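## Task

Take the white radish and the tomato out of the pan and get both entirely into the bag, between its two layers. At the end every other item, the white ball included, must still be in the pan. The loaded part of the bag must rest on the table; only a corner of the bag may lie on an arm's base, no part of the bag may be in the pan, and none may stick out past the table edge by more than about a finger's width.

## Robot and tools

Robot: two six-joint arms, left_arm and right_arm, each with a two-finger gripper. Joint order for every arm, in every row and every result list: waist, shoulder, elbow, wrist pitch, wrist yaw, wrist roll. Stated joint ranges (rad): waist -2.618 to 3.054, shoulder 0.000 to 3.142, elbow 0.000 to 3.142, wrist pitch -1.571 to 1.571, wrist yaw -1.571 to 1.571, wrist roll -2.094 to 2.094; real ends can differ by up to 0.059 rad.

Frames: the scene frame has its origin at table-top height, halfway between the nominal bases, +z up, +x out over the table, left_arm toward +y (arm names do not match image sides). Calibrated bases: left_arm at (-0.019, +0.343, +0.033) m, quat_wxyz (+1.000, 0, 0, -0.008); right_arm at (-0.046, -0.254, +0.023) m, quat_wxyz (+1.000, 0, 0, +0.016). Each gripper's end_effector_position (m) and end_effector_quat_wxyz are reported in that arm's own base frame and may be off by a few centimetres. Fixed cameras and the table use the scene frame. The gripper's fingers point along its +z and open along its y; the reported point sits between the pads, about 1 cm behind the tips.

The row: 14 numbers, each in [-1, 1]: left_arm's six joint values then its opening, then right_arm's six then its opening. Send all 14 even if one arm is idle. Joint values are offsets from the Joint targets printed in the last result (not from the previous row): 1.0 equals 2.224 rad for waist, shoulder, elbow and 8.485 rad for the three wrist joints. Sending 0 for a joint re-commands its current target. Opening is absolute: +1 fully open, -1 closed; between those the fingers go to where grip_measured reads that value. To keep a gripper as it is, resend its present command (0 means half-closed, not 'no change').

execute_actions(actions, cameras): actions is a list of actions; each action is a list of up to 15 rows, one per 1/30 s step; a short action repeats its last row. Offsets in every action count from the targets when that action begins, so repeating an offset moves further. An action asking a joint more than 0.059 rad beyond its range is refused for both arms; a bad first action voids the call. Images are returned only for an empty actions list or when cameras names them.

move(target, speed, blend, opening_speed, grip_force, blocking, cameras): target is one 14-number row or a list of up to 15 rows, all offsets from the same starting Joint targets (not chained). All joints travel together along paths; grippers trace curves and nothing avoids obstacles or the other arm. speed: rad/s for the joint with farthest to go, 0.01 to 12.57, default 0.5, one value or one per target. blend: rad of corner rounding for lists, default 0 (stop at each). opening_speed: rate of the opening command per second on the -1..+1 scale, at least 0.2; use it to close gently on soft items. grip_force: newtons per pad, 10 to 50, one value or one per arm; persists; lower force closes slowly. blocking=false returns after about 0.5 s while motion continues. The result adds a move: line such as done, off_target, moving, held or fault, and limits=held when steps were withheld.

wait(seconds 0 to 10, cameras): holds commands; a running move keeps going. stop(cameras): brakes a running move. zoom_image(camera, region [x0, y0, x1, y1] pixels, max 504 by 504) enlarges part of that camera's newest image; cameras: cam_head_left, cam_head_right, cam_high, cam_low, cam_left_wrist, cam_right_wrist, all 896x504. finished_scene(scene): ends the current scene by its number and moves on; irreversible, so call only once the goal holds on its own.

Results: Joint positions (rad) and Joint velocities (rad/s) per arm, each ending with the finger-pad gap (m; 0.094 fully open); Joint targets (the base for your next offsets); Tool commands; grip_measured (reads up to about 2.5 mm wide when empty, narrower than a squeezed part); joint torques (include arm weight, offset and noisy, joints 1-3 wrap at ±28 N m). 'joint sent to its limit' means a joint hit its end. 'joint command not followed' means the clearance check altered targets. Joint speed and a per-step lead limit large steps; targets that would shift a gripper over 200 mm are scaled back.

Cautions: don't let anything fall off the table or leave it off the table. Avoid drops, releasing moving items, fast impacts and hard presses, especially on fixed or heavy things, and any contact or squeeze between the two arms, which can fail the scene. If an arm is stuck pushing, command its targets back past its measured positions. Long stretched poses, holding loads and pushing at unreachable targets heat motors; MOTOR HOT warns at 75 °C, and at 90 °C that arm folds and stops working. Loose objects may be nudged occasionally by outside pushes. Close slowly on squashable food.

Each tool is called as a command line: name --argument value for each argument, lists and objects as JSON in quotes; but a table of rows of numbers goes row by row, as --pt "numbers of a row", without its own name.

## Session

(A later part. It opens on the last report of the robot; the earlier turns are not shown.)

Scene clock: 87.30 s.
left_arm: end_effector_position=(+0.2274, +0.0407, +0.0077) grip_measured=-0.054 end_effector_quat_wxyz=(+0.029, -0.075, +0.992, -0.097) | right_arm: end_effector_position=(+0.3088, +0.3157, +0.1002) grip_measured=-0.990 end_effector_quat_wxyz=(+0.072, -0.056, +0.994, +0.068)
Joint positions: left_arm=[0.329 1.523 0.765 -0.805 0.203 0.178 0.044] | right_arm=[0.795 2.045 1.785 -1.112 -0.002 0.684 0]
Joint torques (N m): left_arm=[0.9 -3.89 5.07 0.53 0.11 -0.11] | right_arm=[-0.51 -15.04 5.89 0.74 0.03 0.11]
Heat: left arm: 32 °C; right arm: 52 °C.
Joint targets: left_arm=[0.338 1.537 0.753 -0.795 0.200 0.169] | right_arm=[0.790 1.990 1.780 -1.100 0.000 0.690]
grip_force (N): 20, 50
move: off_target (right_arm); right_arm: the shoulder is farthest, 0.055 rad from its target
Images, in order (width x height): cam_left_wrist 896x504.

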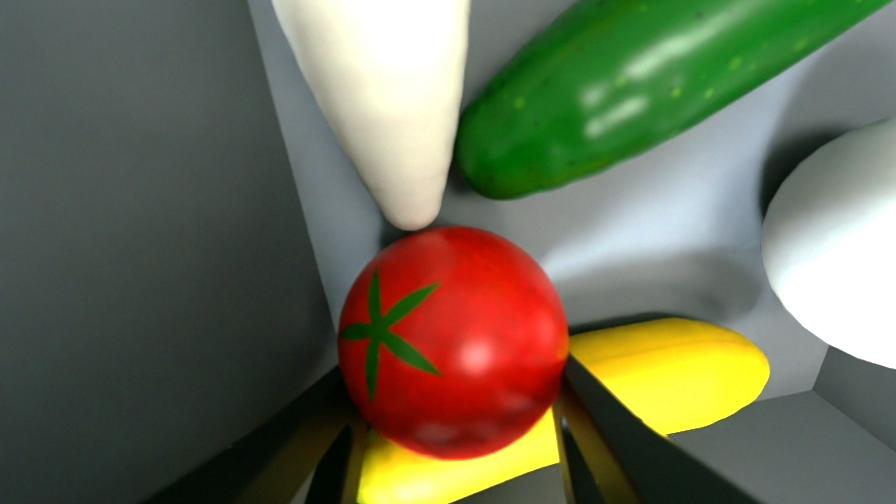

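move --target '[0,-0.0551,0.2383,-0.0752,0,0,-0.3,0,-0.1754,-0.3674,0.1161,0,0,-1]' --grip_force '[25,50]' --speed 0.25 --cameras '["all"]'

Scene clock: 95.10 s.
left_arm: end_effector_position=(+0.2294, +0.0414, +0.1487) grip_measured=-0.078 end_effector_quat_wxyz=(+0.017, -0.076, +0.992, -0.100) | right_arm: end_effector_position=(+0.3064, +0.3133, +0.0907) grip_measured=-0.990 end_effector_quat_wxyz=(+0.273, -0.052, +0.927, +0.251)
Joint positions: left_arm=[0.329 1.431 1.263 -1.421 0.203 0.178 0.043] | right_arm=[0.795 1.642 0.967 -0.136 -0.002 0.684 0]
Joint torques (N m): left_arm=[0.94 -6.12 8.88 0.22 0.11 -0.11] | right_arm=[-0.5 -10.85 6.32 1.68 0.03 0.08]
Heat: left arm: 31 °C; right arm: 52 °C.
Joint targets: left_arm=[0.338 1.414 1.284 -1.433 0.200 0.169] | right_arm=[0.790 1.600 0.963 -0.115 0.000 0.690]
grip_force (N): 25, 50
move: off_target (right_arm); right_arm: the shoulder is farthest, 0.042 rad from its target

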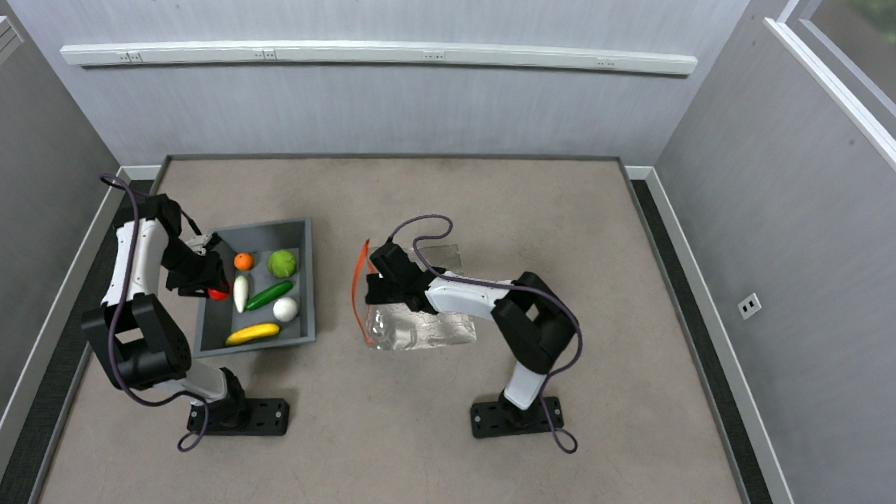

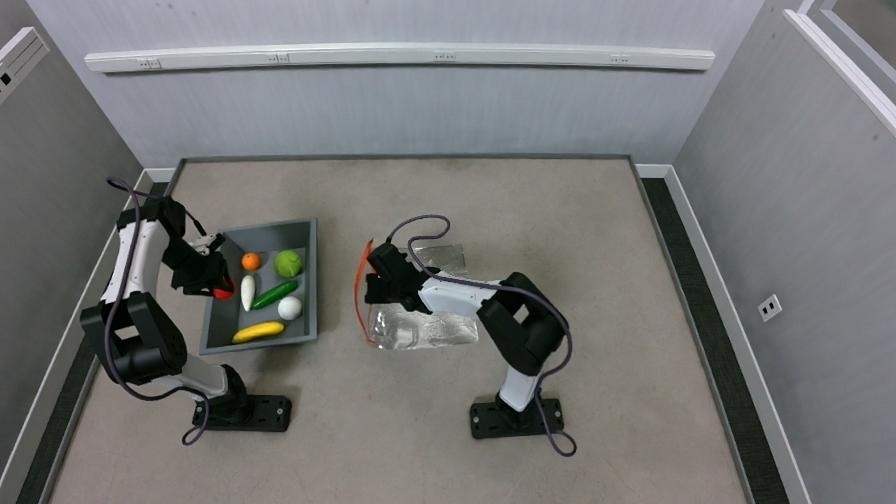

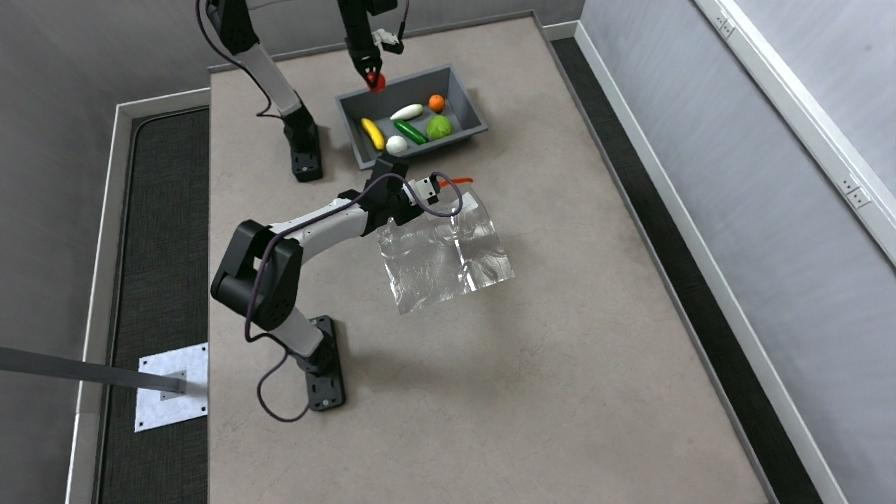

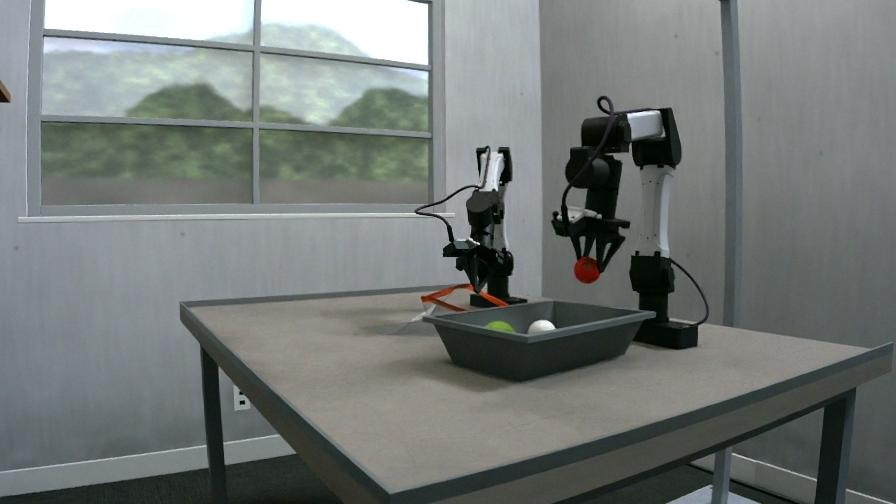

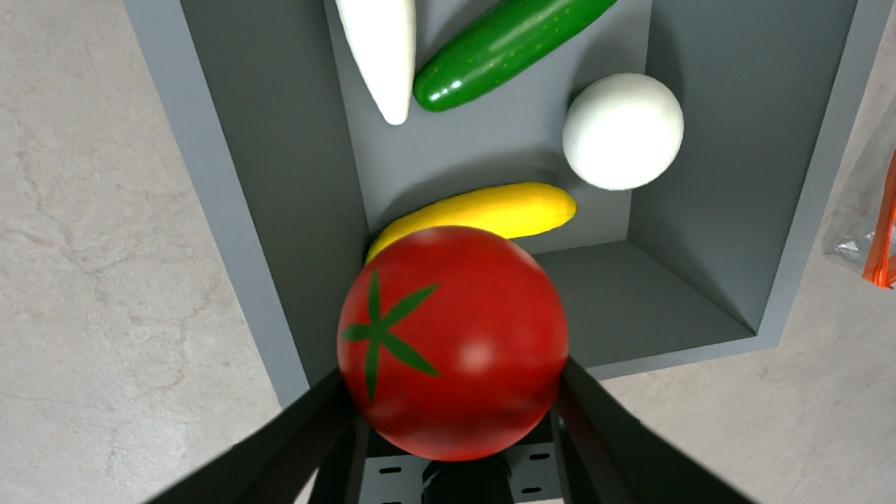

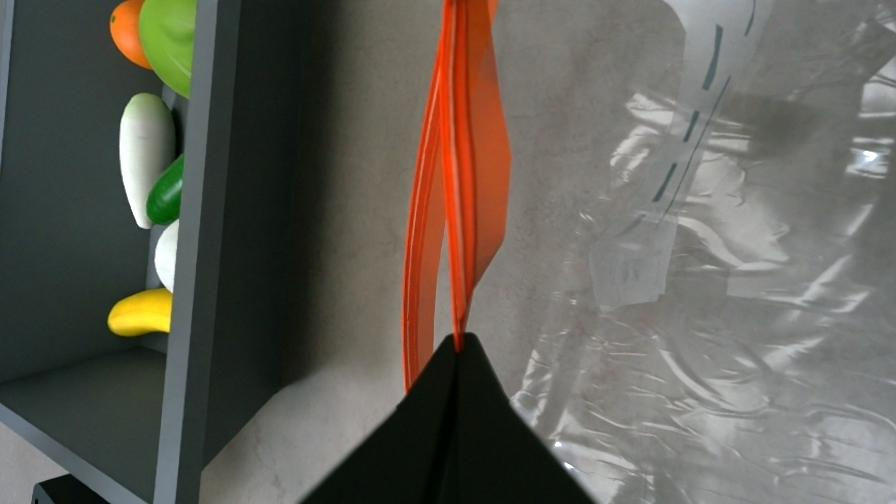

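zoom_image --camera "cam_low" --region '[370, 220, 570, 360]'

zoom_image --camera "cam_head_left" --region '[320, 220, 500, 370]'

zoom_image --camera "cam_high" --region '[340, 130, 540, 330]'

Scaled by 2.520 from the camera's 896x504 image, which has a finer 1280x720 frame.

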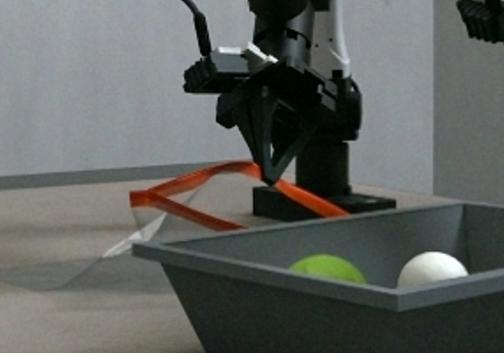

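Scaled by 2.800 from the camera's 896x504 image, which has a finer 1280x720 frame.

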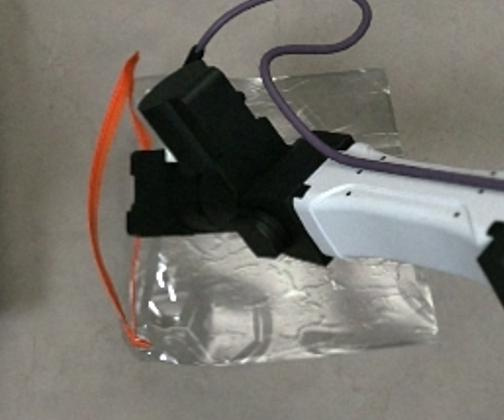

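Scaled by 2.520 from the camera's 896x504 image, which has a finer 1280x720 frame.

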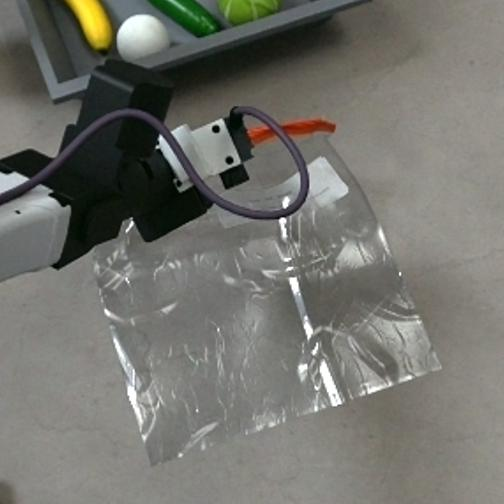

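move --target '[-0.4856,-0.2545,-0.2963,0.1027,-0.0236,-0.0199,-0.3,0,0,0,0,0,0,-1]' --speed 0.5 --cameras '["cam_left_wrist","cam_high"]'

zoom_image --camera "cam_left_wrist" --region '[300, 50, 800, 350]'

Scene clock: 98.90 s.
left_arm: end_effector_position=(+0.2012, -0.1860, +0.1419) grip_measured=-0.078 end_effector_quat_wxyz=(+0.353, +0.341, +0.860, -0.141) | right_arm: end_effector_position=(+0.3065, +0.3134, +0.0908) grip_measured=-0.990 end_effector_quat_wxyz=(+0.273, -0.052, +0.927, +0.251)
Joint positions: left_arm=[-0.736 0.858 0.637 -0.57 0.016 0.013 0.043] | right_arm=[0.795 1.642 0.967 -0.136 -0.002 0.684 0]
Joint torques (N m): left_arm=[-0.28 -2.07 7.15 2.06 -0.12 -0.17] | right_arm=[-0.5 -10.81 6.32 1.68 0.02 0.08]
Heat: left arm: 31 °C; right arm: 52 °C.
Joint targets: left_arm=[-0.742 0.848 0.625 -0.561 0.000 0.001] | right_arm=[0.790 1.600 0.963 -0.115 0.000 0.690]
grip_force (N): 25, 50
move: off_target (right_arm); right_arm: the shoulder is farthest, 0.042 rad from its target
Images, in order (width x height): cam_high 896x504, cam_left_wrist 896x504.

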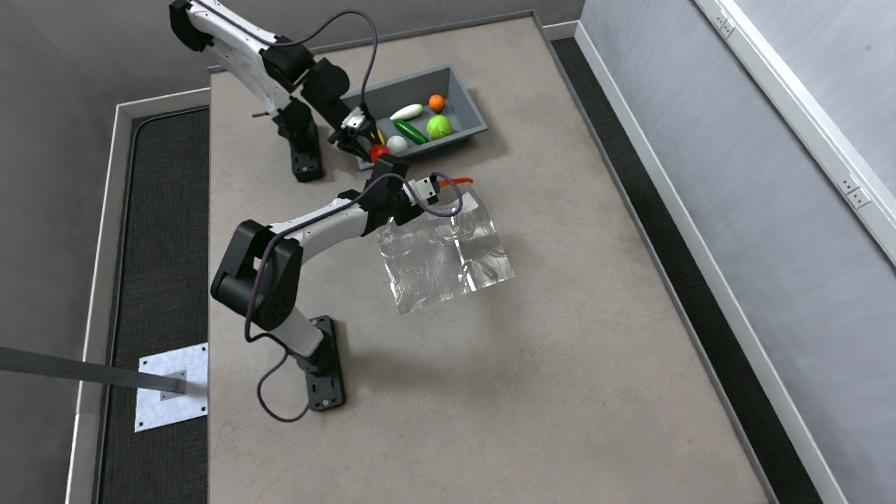

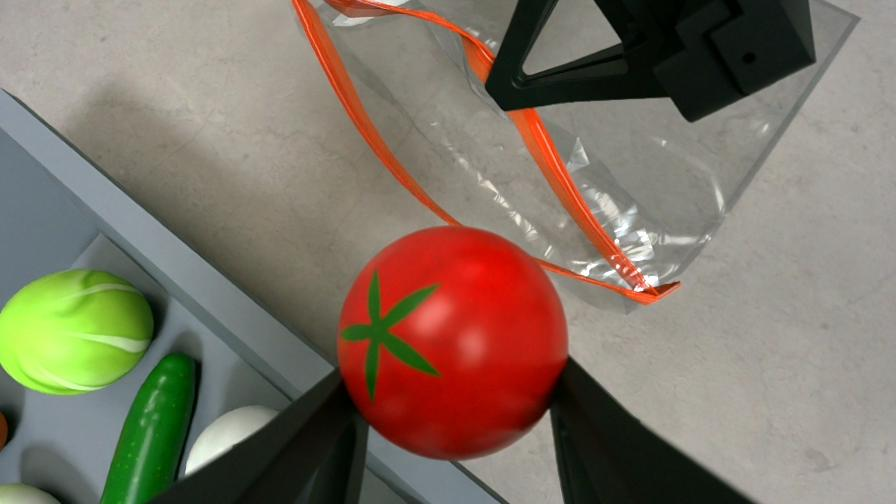

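Scaled by 1.008 from the camera's 896x504 image, which has a finer 1280x720 frame.

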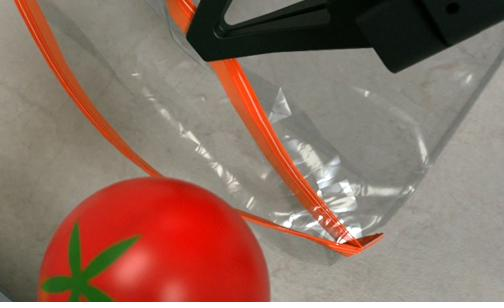

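move --target '[0,0,0,0,0,0,-0.3,-0.0238,-0.0495,-0.1452,0.0483,0,0,-1]' --speed 0.15 --cameras '["cam_left_wrist","cam_low","cam_head_left","cam_right_wrist","cam_high"]'

zoom_image --camera "cam_low" --region '[370, 220, 570, 360]'

Scene clock: 107.40 s.
left_arm: end_effector_position=(+0.2013, -0.1860, +0.1420) grip_measured=-0.078 end_effector_quat_wxyz=(+0.353, +0.341, +0.860, -0.141) | right_arm: end_effector_position=(+0.3040, +0.2802, +0.0844) grip_measured=-0.990 end_effector_quat_wxyz=(+0.349, -0.027, +0.886, +0.304)
Joint positions: left_arm=[-0.736 0.858 0.637 -0.569 0.016 0.013 0.043] | right_arm=[0.744 1.525 0.643 0.272 -0.002 0.684 0]
Joint torques (N m): left_arm=[-0.29 -2.1 7.16 2.07 -0.13 -0.16] | right_arm=[-0.62 -8.88 5.94 1.88 0.01 0.08]
Heat: left arm: 32 °C; right arm: 51 °C.
Joint targets: left_arm=[-0.742 0.848 0.625 -0.561 0.000 0.001] | right_arm=[0.737 1.490 0.640 0.295 0.000 0.690]
grip_force (N): 25, 50
move: done
Images, in order (width x height): cam_head_left 896x504, cam_high 896x504, cam_low 896x504, cam_left_wrist 896x504, cam_right_wrist 896x504.

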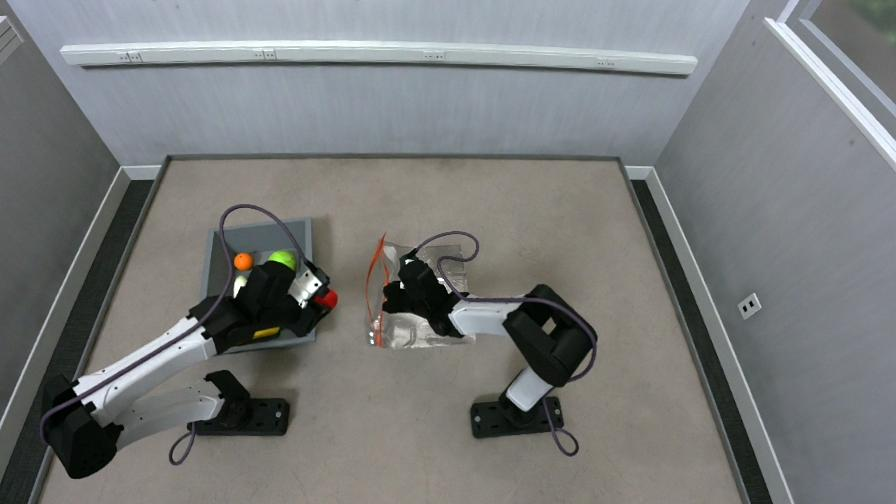

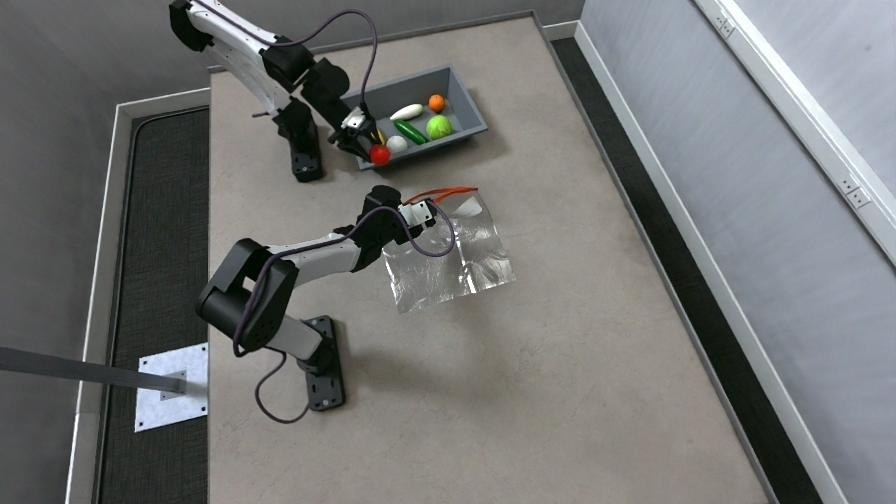

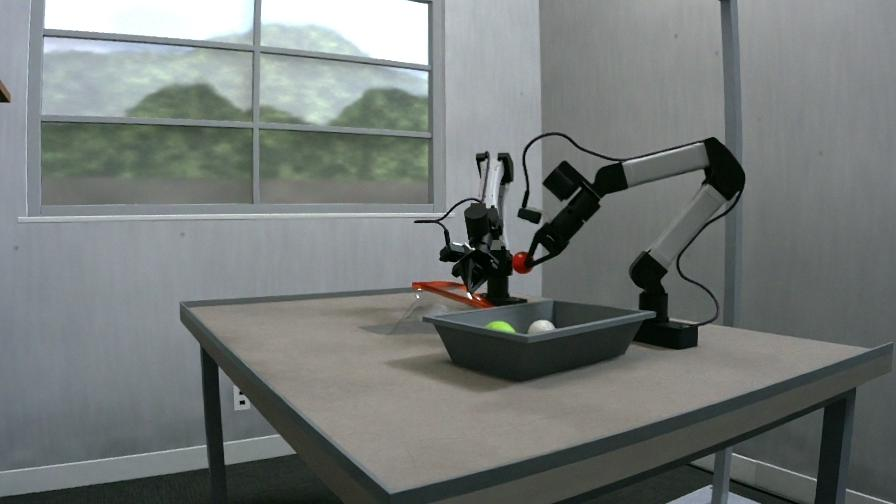

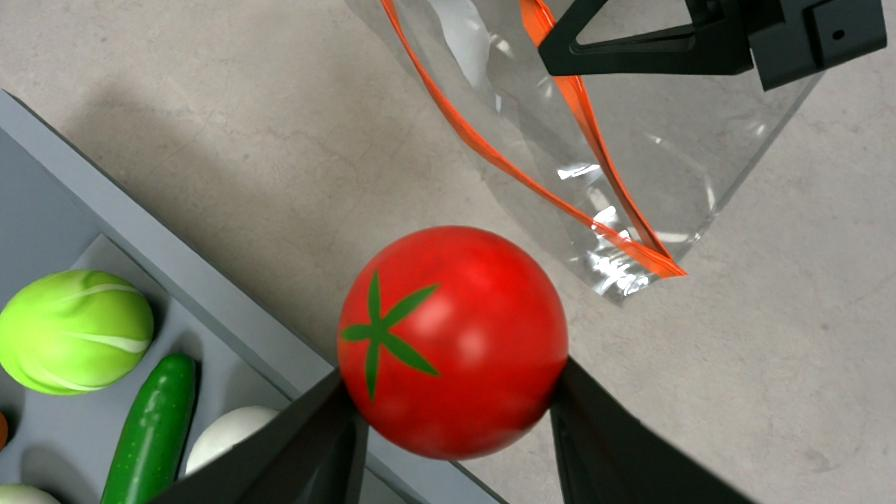

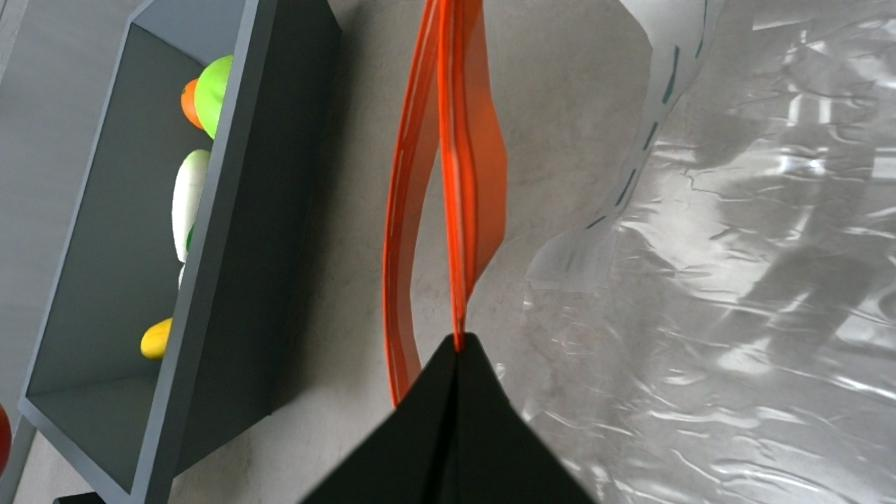

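Scaled by 2.520 from the camera's 896x504 image, which has a finer 1280x720 frame.

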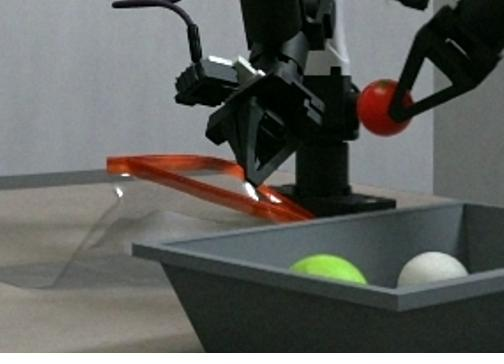

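move --target '[0.0045,0.2774,0.0603,0.0556,0,0,-0.3,0,0,0,0,0,0,-1]' --speed 0.4 --cameras '["cam_left_wrist","cam_low","cam_head_left","cam_right_wrist","cam_high"]'

zoom_image --camera "cam_low" --region '[370, 220, 570, 360]'

zoom_image --camera "cam_head_left" --region '[300, 220, 480, 370]'

Scene clock: 110.60 s.
left_arm: end_effector_position=(+0.2817, -0.2587, +0.0777) grip_measured=-0.078 end_effector_quat_wxyz=(+0.340, +0.343, +0.865, -0.137) | right_arm: end_effector_position=(+0.3040, +0.2802, +0.0845) grip_measured=-0.990 end_effector_quat_wxyz=(+0.349, -0.027, +0.886, +0.304)
Joint positions: left_arm=[-0.736 1.455 0.734 -0.098 0.016 0.013 0.043] | right_arm=[0.744 1.525 0.643 0.273 -0.002 0.684 0]
Joint torques (N m): left_arm=[0.54 -4.82 10.02 2.03 -0.13 -0.16] | right_arm=[-0.61 -8.87 5.96 1.9 0.02 0.07]
Heat: left arm: 32 °C; right arm: 50 °C.
Joint targets: left_arm=[-0.732 1.466 0.759 -0.090 0.000 0.001] | right_arm=[0.737 1.490 0.640 0.295 0.000 0.690]
grip_force (N): 25, 50
move: done
Images, in order (width x height): cam_head_left 896x504, cam_high 896x504, cam_low 896x504, cam_left_wrist 896x504, cam_right_wrist 896x504.

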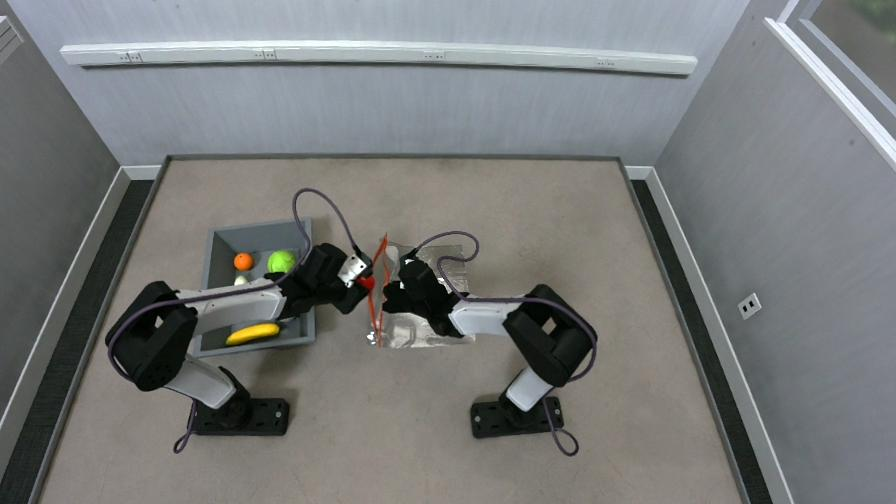

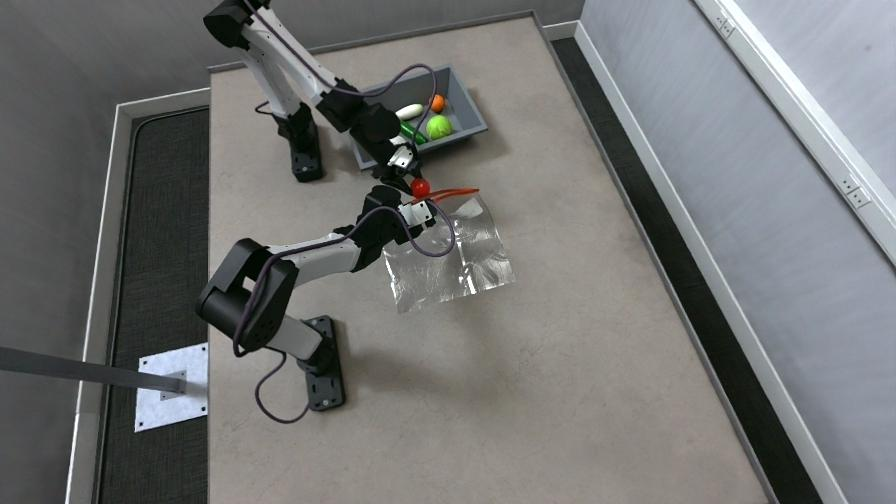

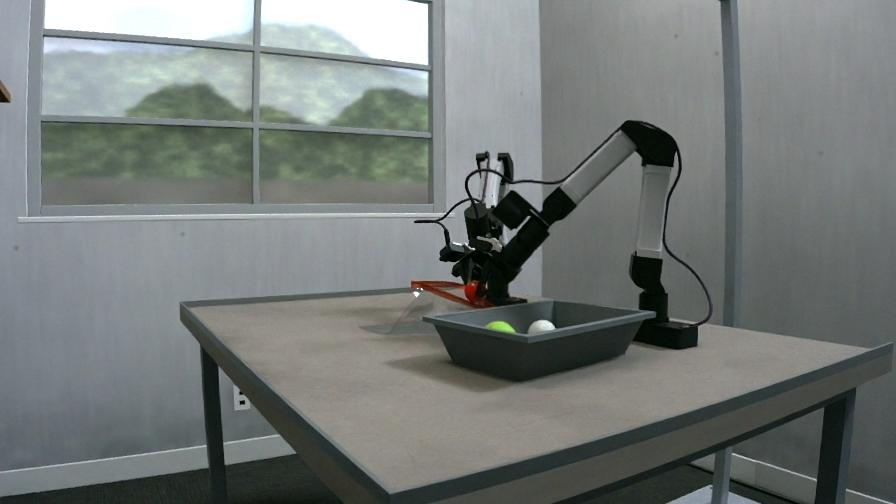

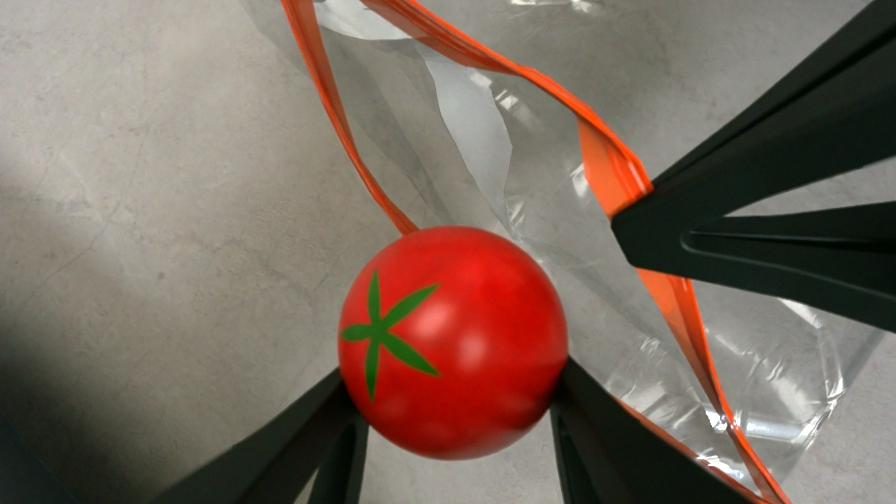

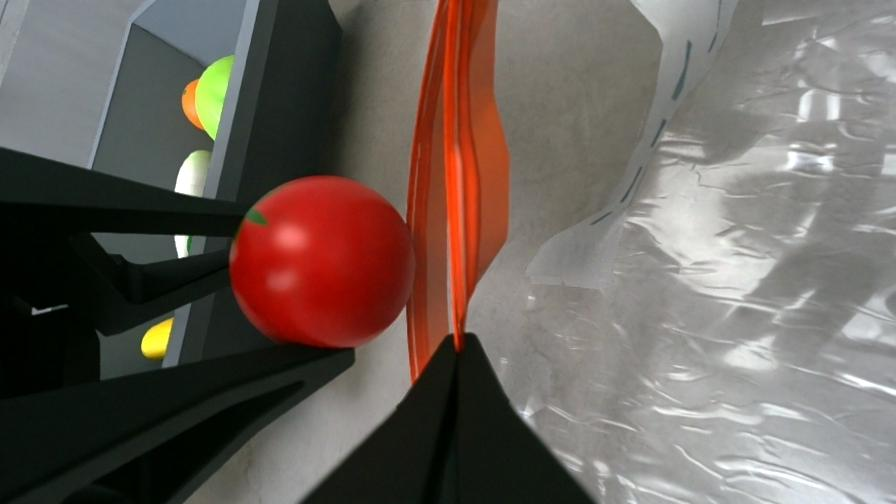

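Scaled by 2.520 from the camera's 896x504 image, which has a finer 1280x720 frame.

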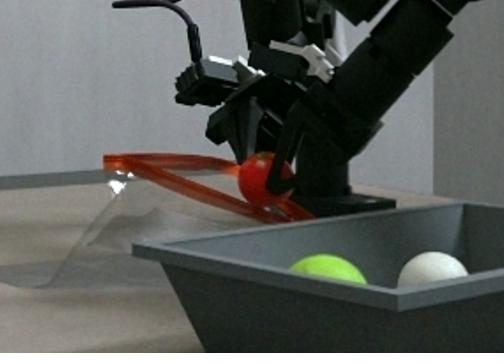

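Scaled by 2.800 from the camera's 896x504 image, which has a finer 1280x720 frame.

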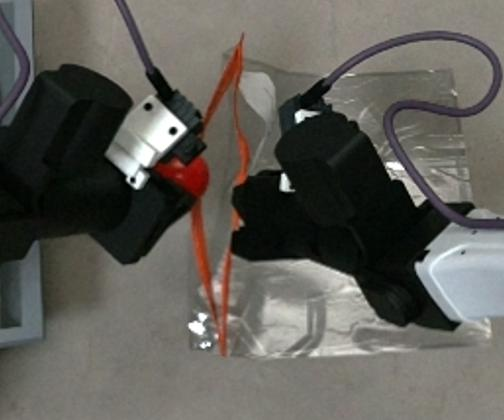

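execute_actions --actions '[]'

Scene clock: 112.00 s.
left_arm: end_effector_position=(+0.2817, -0.2587, +0.0778) grip_measured=-0.078 end_effector_quat_wxyz=(+0.341, +0.343, +0.865, -0.137) | right_arm: end_effector_position=(+0.3040, +0.2802, +0.0845) grip_measured=-0.990 end_effector_quat_wxyz=(+0.349, -0.027, +0.886, +0.304)
Joint positions: left_arm=[-0.736 1.455 0.734 -0.098 0.016 0.013 0.043] | right_arm=[0.744 1.525 0.643 0.273 -0.002 0.684 0]
Joint velocities: within noise
Joint torques (N m): left_arm=[0.5 -4.81 9.99 2.03 -0.13 -0.16] | right_arm=[-0.62 -8.88 5.94 1.9 0.01 0.07]
Heat: left arm: 33 °C; right arm: 50 °C.
Joint targets: left_arm=[-0.732 1.466 0.759 -0.090 0.000 0.001] | right_arm=[0.737 1.490 0.640 0.295 0.000 0.690]
Tool commands: left_gripper/opening=-0.3 right_gripper/opening=-1.0
grip_force (N): 25, 50

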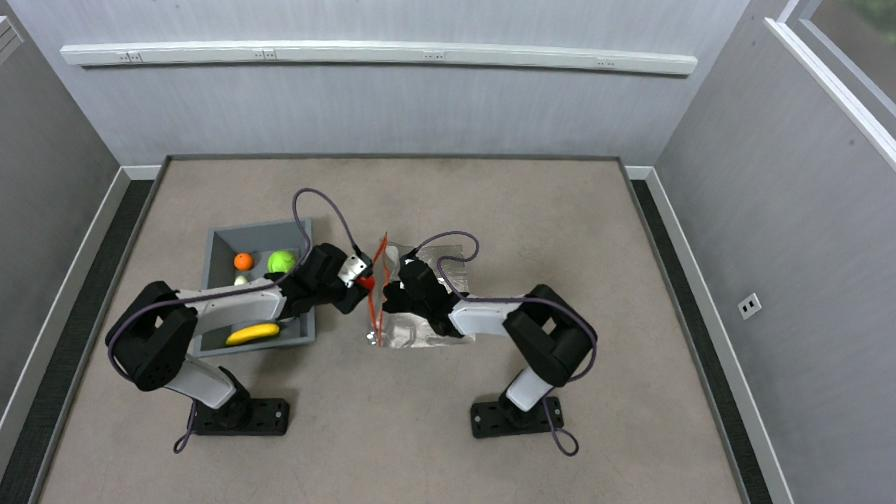

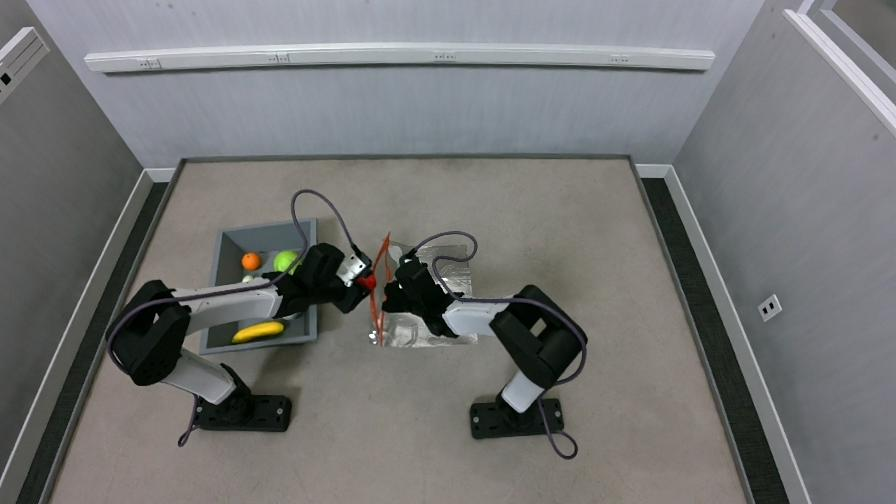

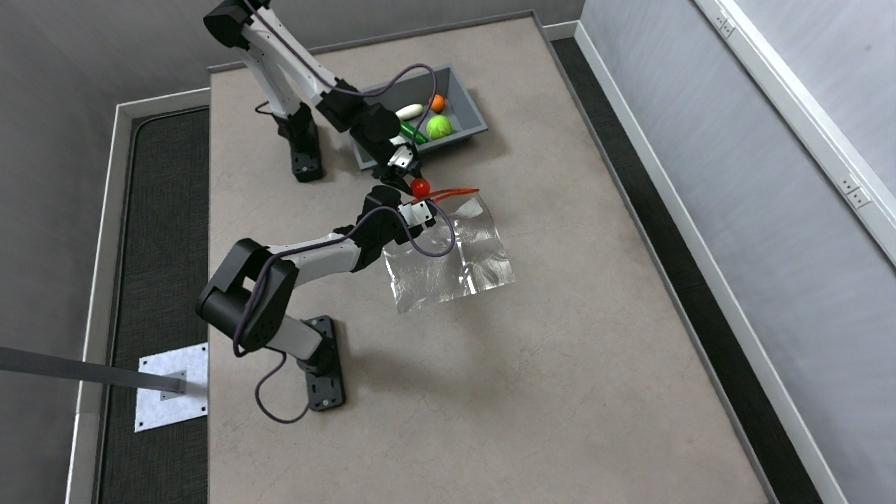

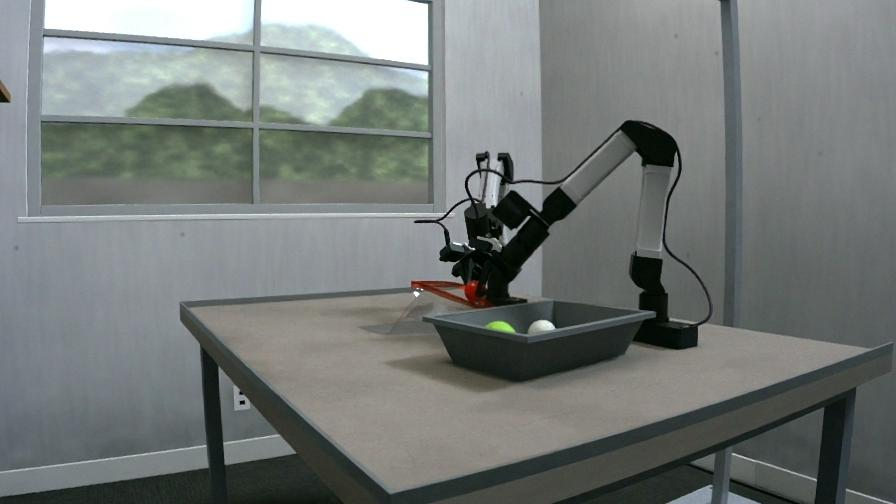

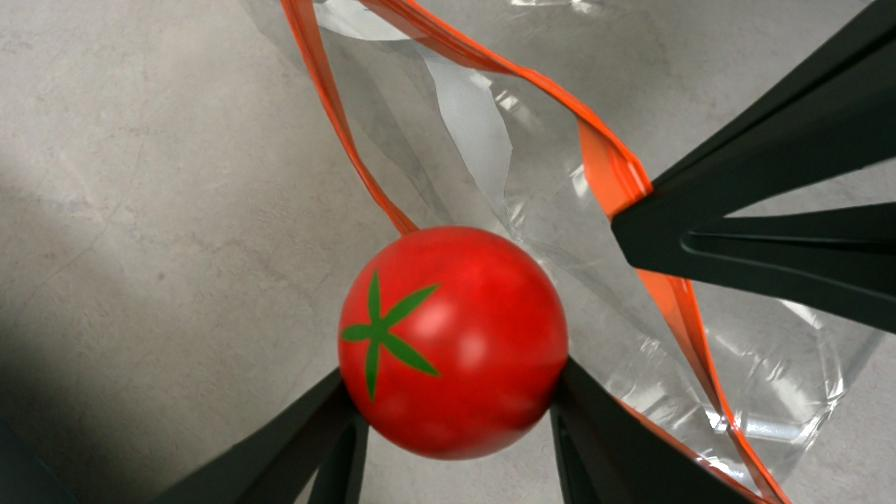

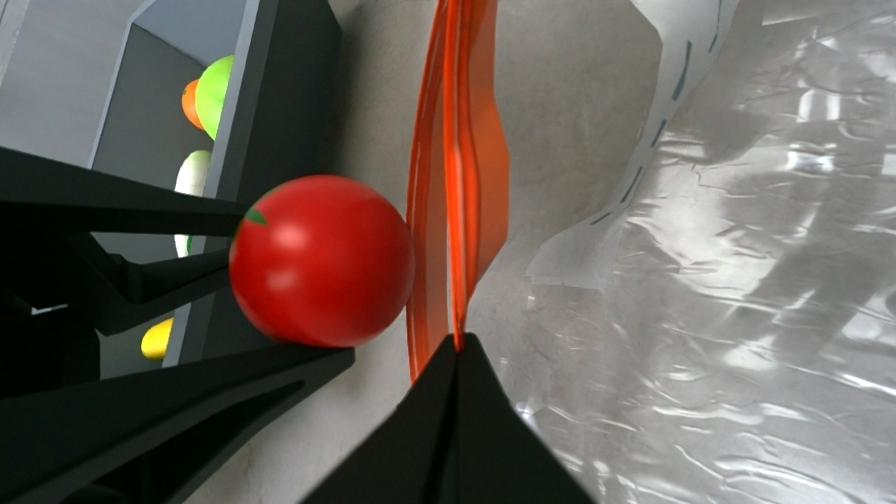

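move --target '[-0.008,0.075,-0.003,0.021,0,0,-0.3,0,0,0,0,0,0,-1]' --speed 0.2 --cameras '["cam_left_wrist","cam_right_wrist"]'

Scene clock: 114.23 s.
left_arm: end_effector_position=(+0.2973, -0.2768, +0.0468) grip_measured=-0.078 end_effector_quat_wxyz=(+0.346, +0.345, +0.861, -0.140) | right_arm: end_effector_position=(+0.3041, +0.2802, +0.0845) grip_measured=-0.990 end_effector_quat_wxyz=(+0.349, -0.027, +0.886, +0.304)
Joint positions: left_arm=[-0.743 1.619 0.734 0.08 0.016 0.013 0.043] | right_arm=[0.744 1.525 0.643 0.273 -0.002 0.684 0]
Joint torques (N m): left_arm=[-0.28 -5.59 8.8 2.06 -0.13 -0.16] | right_arm=[-0.59 -8.87 5.94 1.9 0.01 0.07]
Heat: left arm: 33 °C; right arm: 50 °C.
Joint targets: left_arm=[-0.749 1.632 0.752 0.089 0.000 0.001] | right_arm=[0.737 1.490 0.640 0.295 0.000 0.690]
grip_force (N): 25, 50
move: done
Images, in order (width x height): cam_left_wrist 896x504, cam_right_wrist 896x504.

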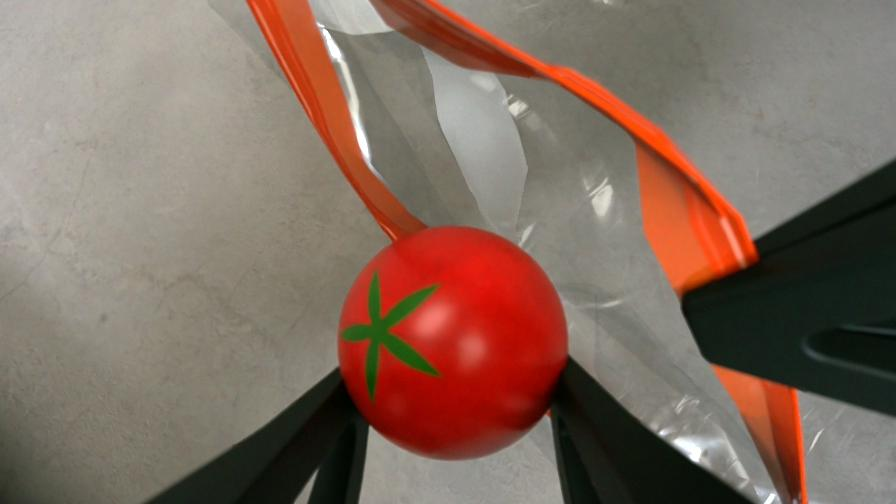

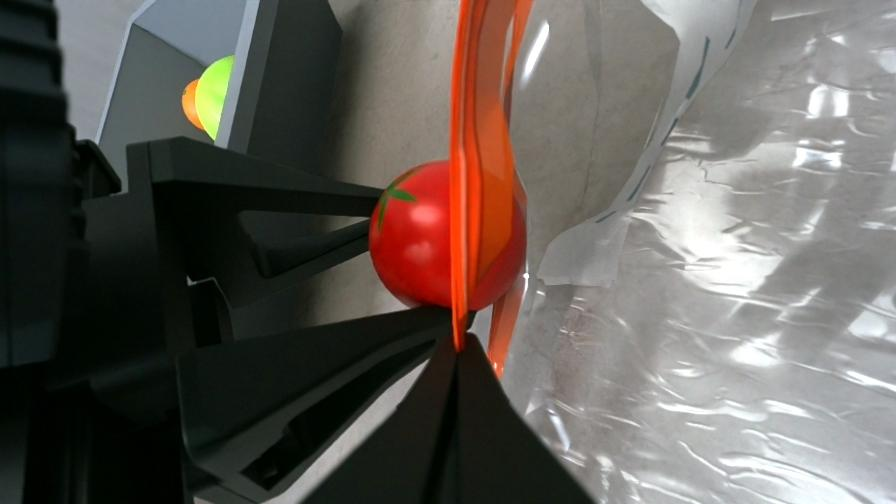

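zoom_image --camera "cam_right_wrist" --region '[340, 60, 640, 460]'

zoom_image --camera "cam_left_wrist" --region '[200, 0, 700, 504]'

Scaled by 1.260 from the camera's 896x504 image, which has a finer 1280x720 frame.

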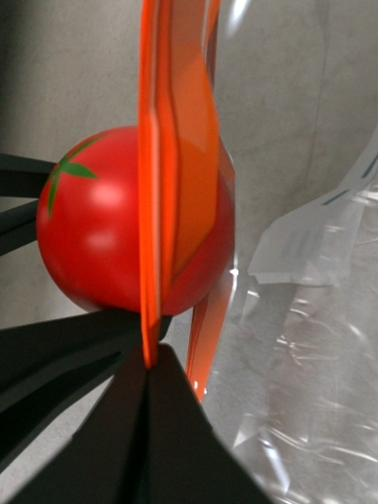

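Scaled by 1.000.

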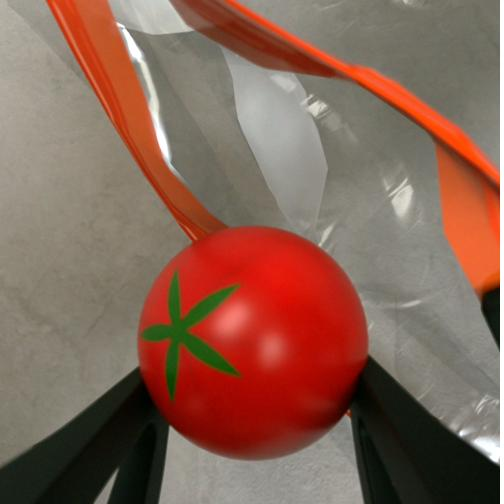

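move --target '[-0.0036,0.0571,0.0472,0.0046,0,0,-0.3,0,0,0,0,0,0,-1]' --speed 0.15 --cameras '["cam_left_wrist","cam_right_wrist"]'

Scene clock: 116.30 s.
left_arm: end_effector_position=(+0.3183, -0.3008, +0.0413) grip_measured=-0.078 end_effector_quat_wxyz=(+0.353, +0.347, +0.857, -0.144) | right_arm: end_effector_position=(+0.3041, +0.2802, +0.0845) grip_measured=-0.990 end_effector_quat_wxyz=(+0.349, -0.027, +0.886, +0.304)
Joint positions: left_arm=[-0.751 1.743 0.835 0.118 0.015 0.013 0.043] | right_arm=[0.744 1.525 0.643 0.273 -0.002 0.684 0]
Joint torques (N m): left_arm=[-0.29 -6.38 9.14 2.06 -0.12 -0.17] | right_arm=[-0.54 -8.85 5.94 1.89 0.01 0.08]
Heat: left arm: 33 °C; right arm: 49 °C.
Joint targets: left_arm=[-0.758 1.760 0.857 0.128 0.000 0.001] | right_arm=[0.737 1.490 0.640 0.295 0.000 0.690]
grip_force (N): 25, 50
move: done
Images, in order (width x height): cam_left_wrist 896x504, cam_right_wrist 896x504.

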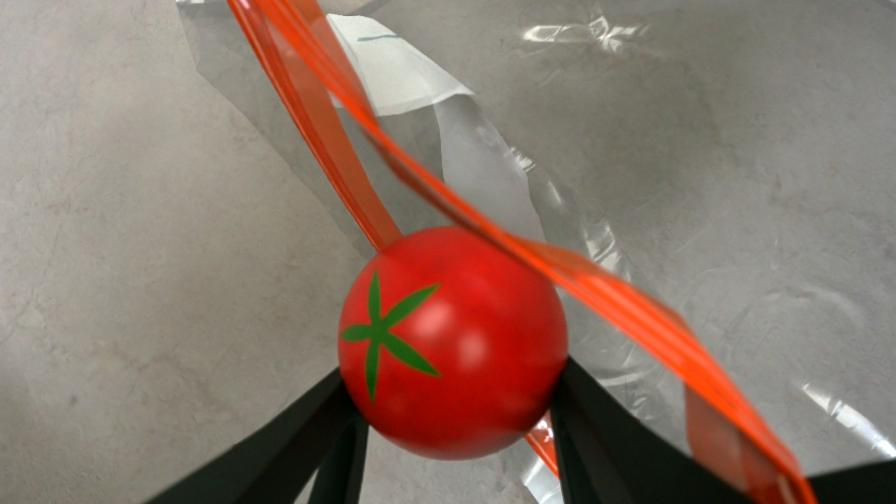

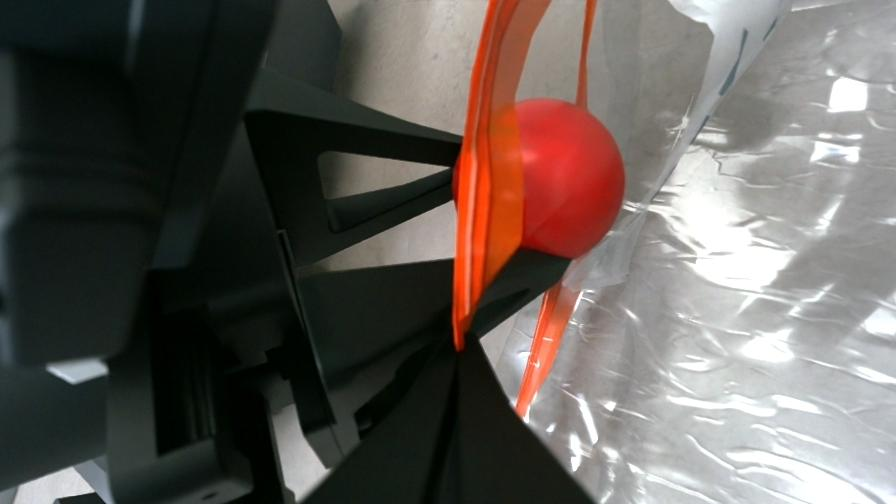

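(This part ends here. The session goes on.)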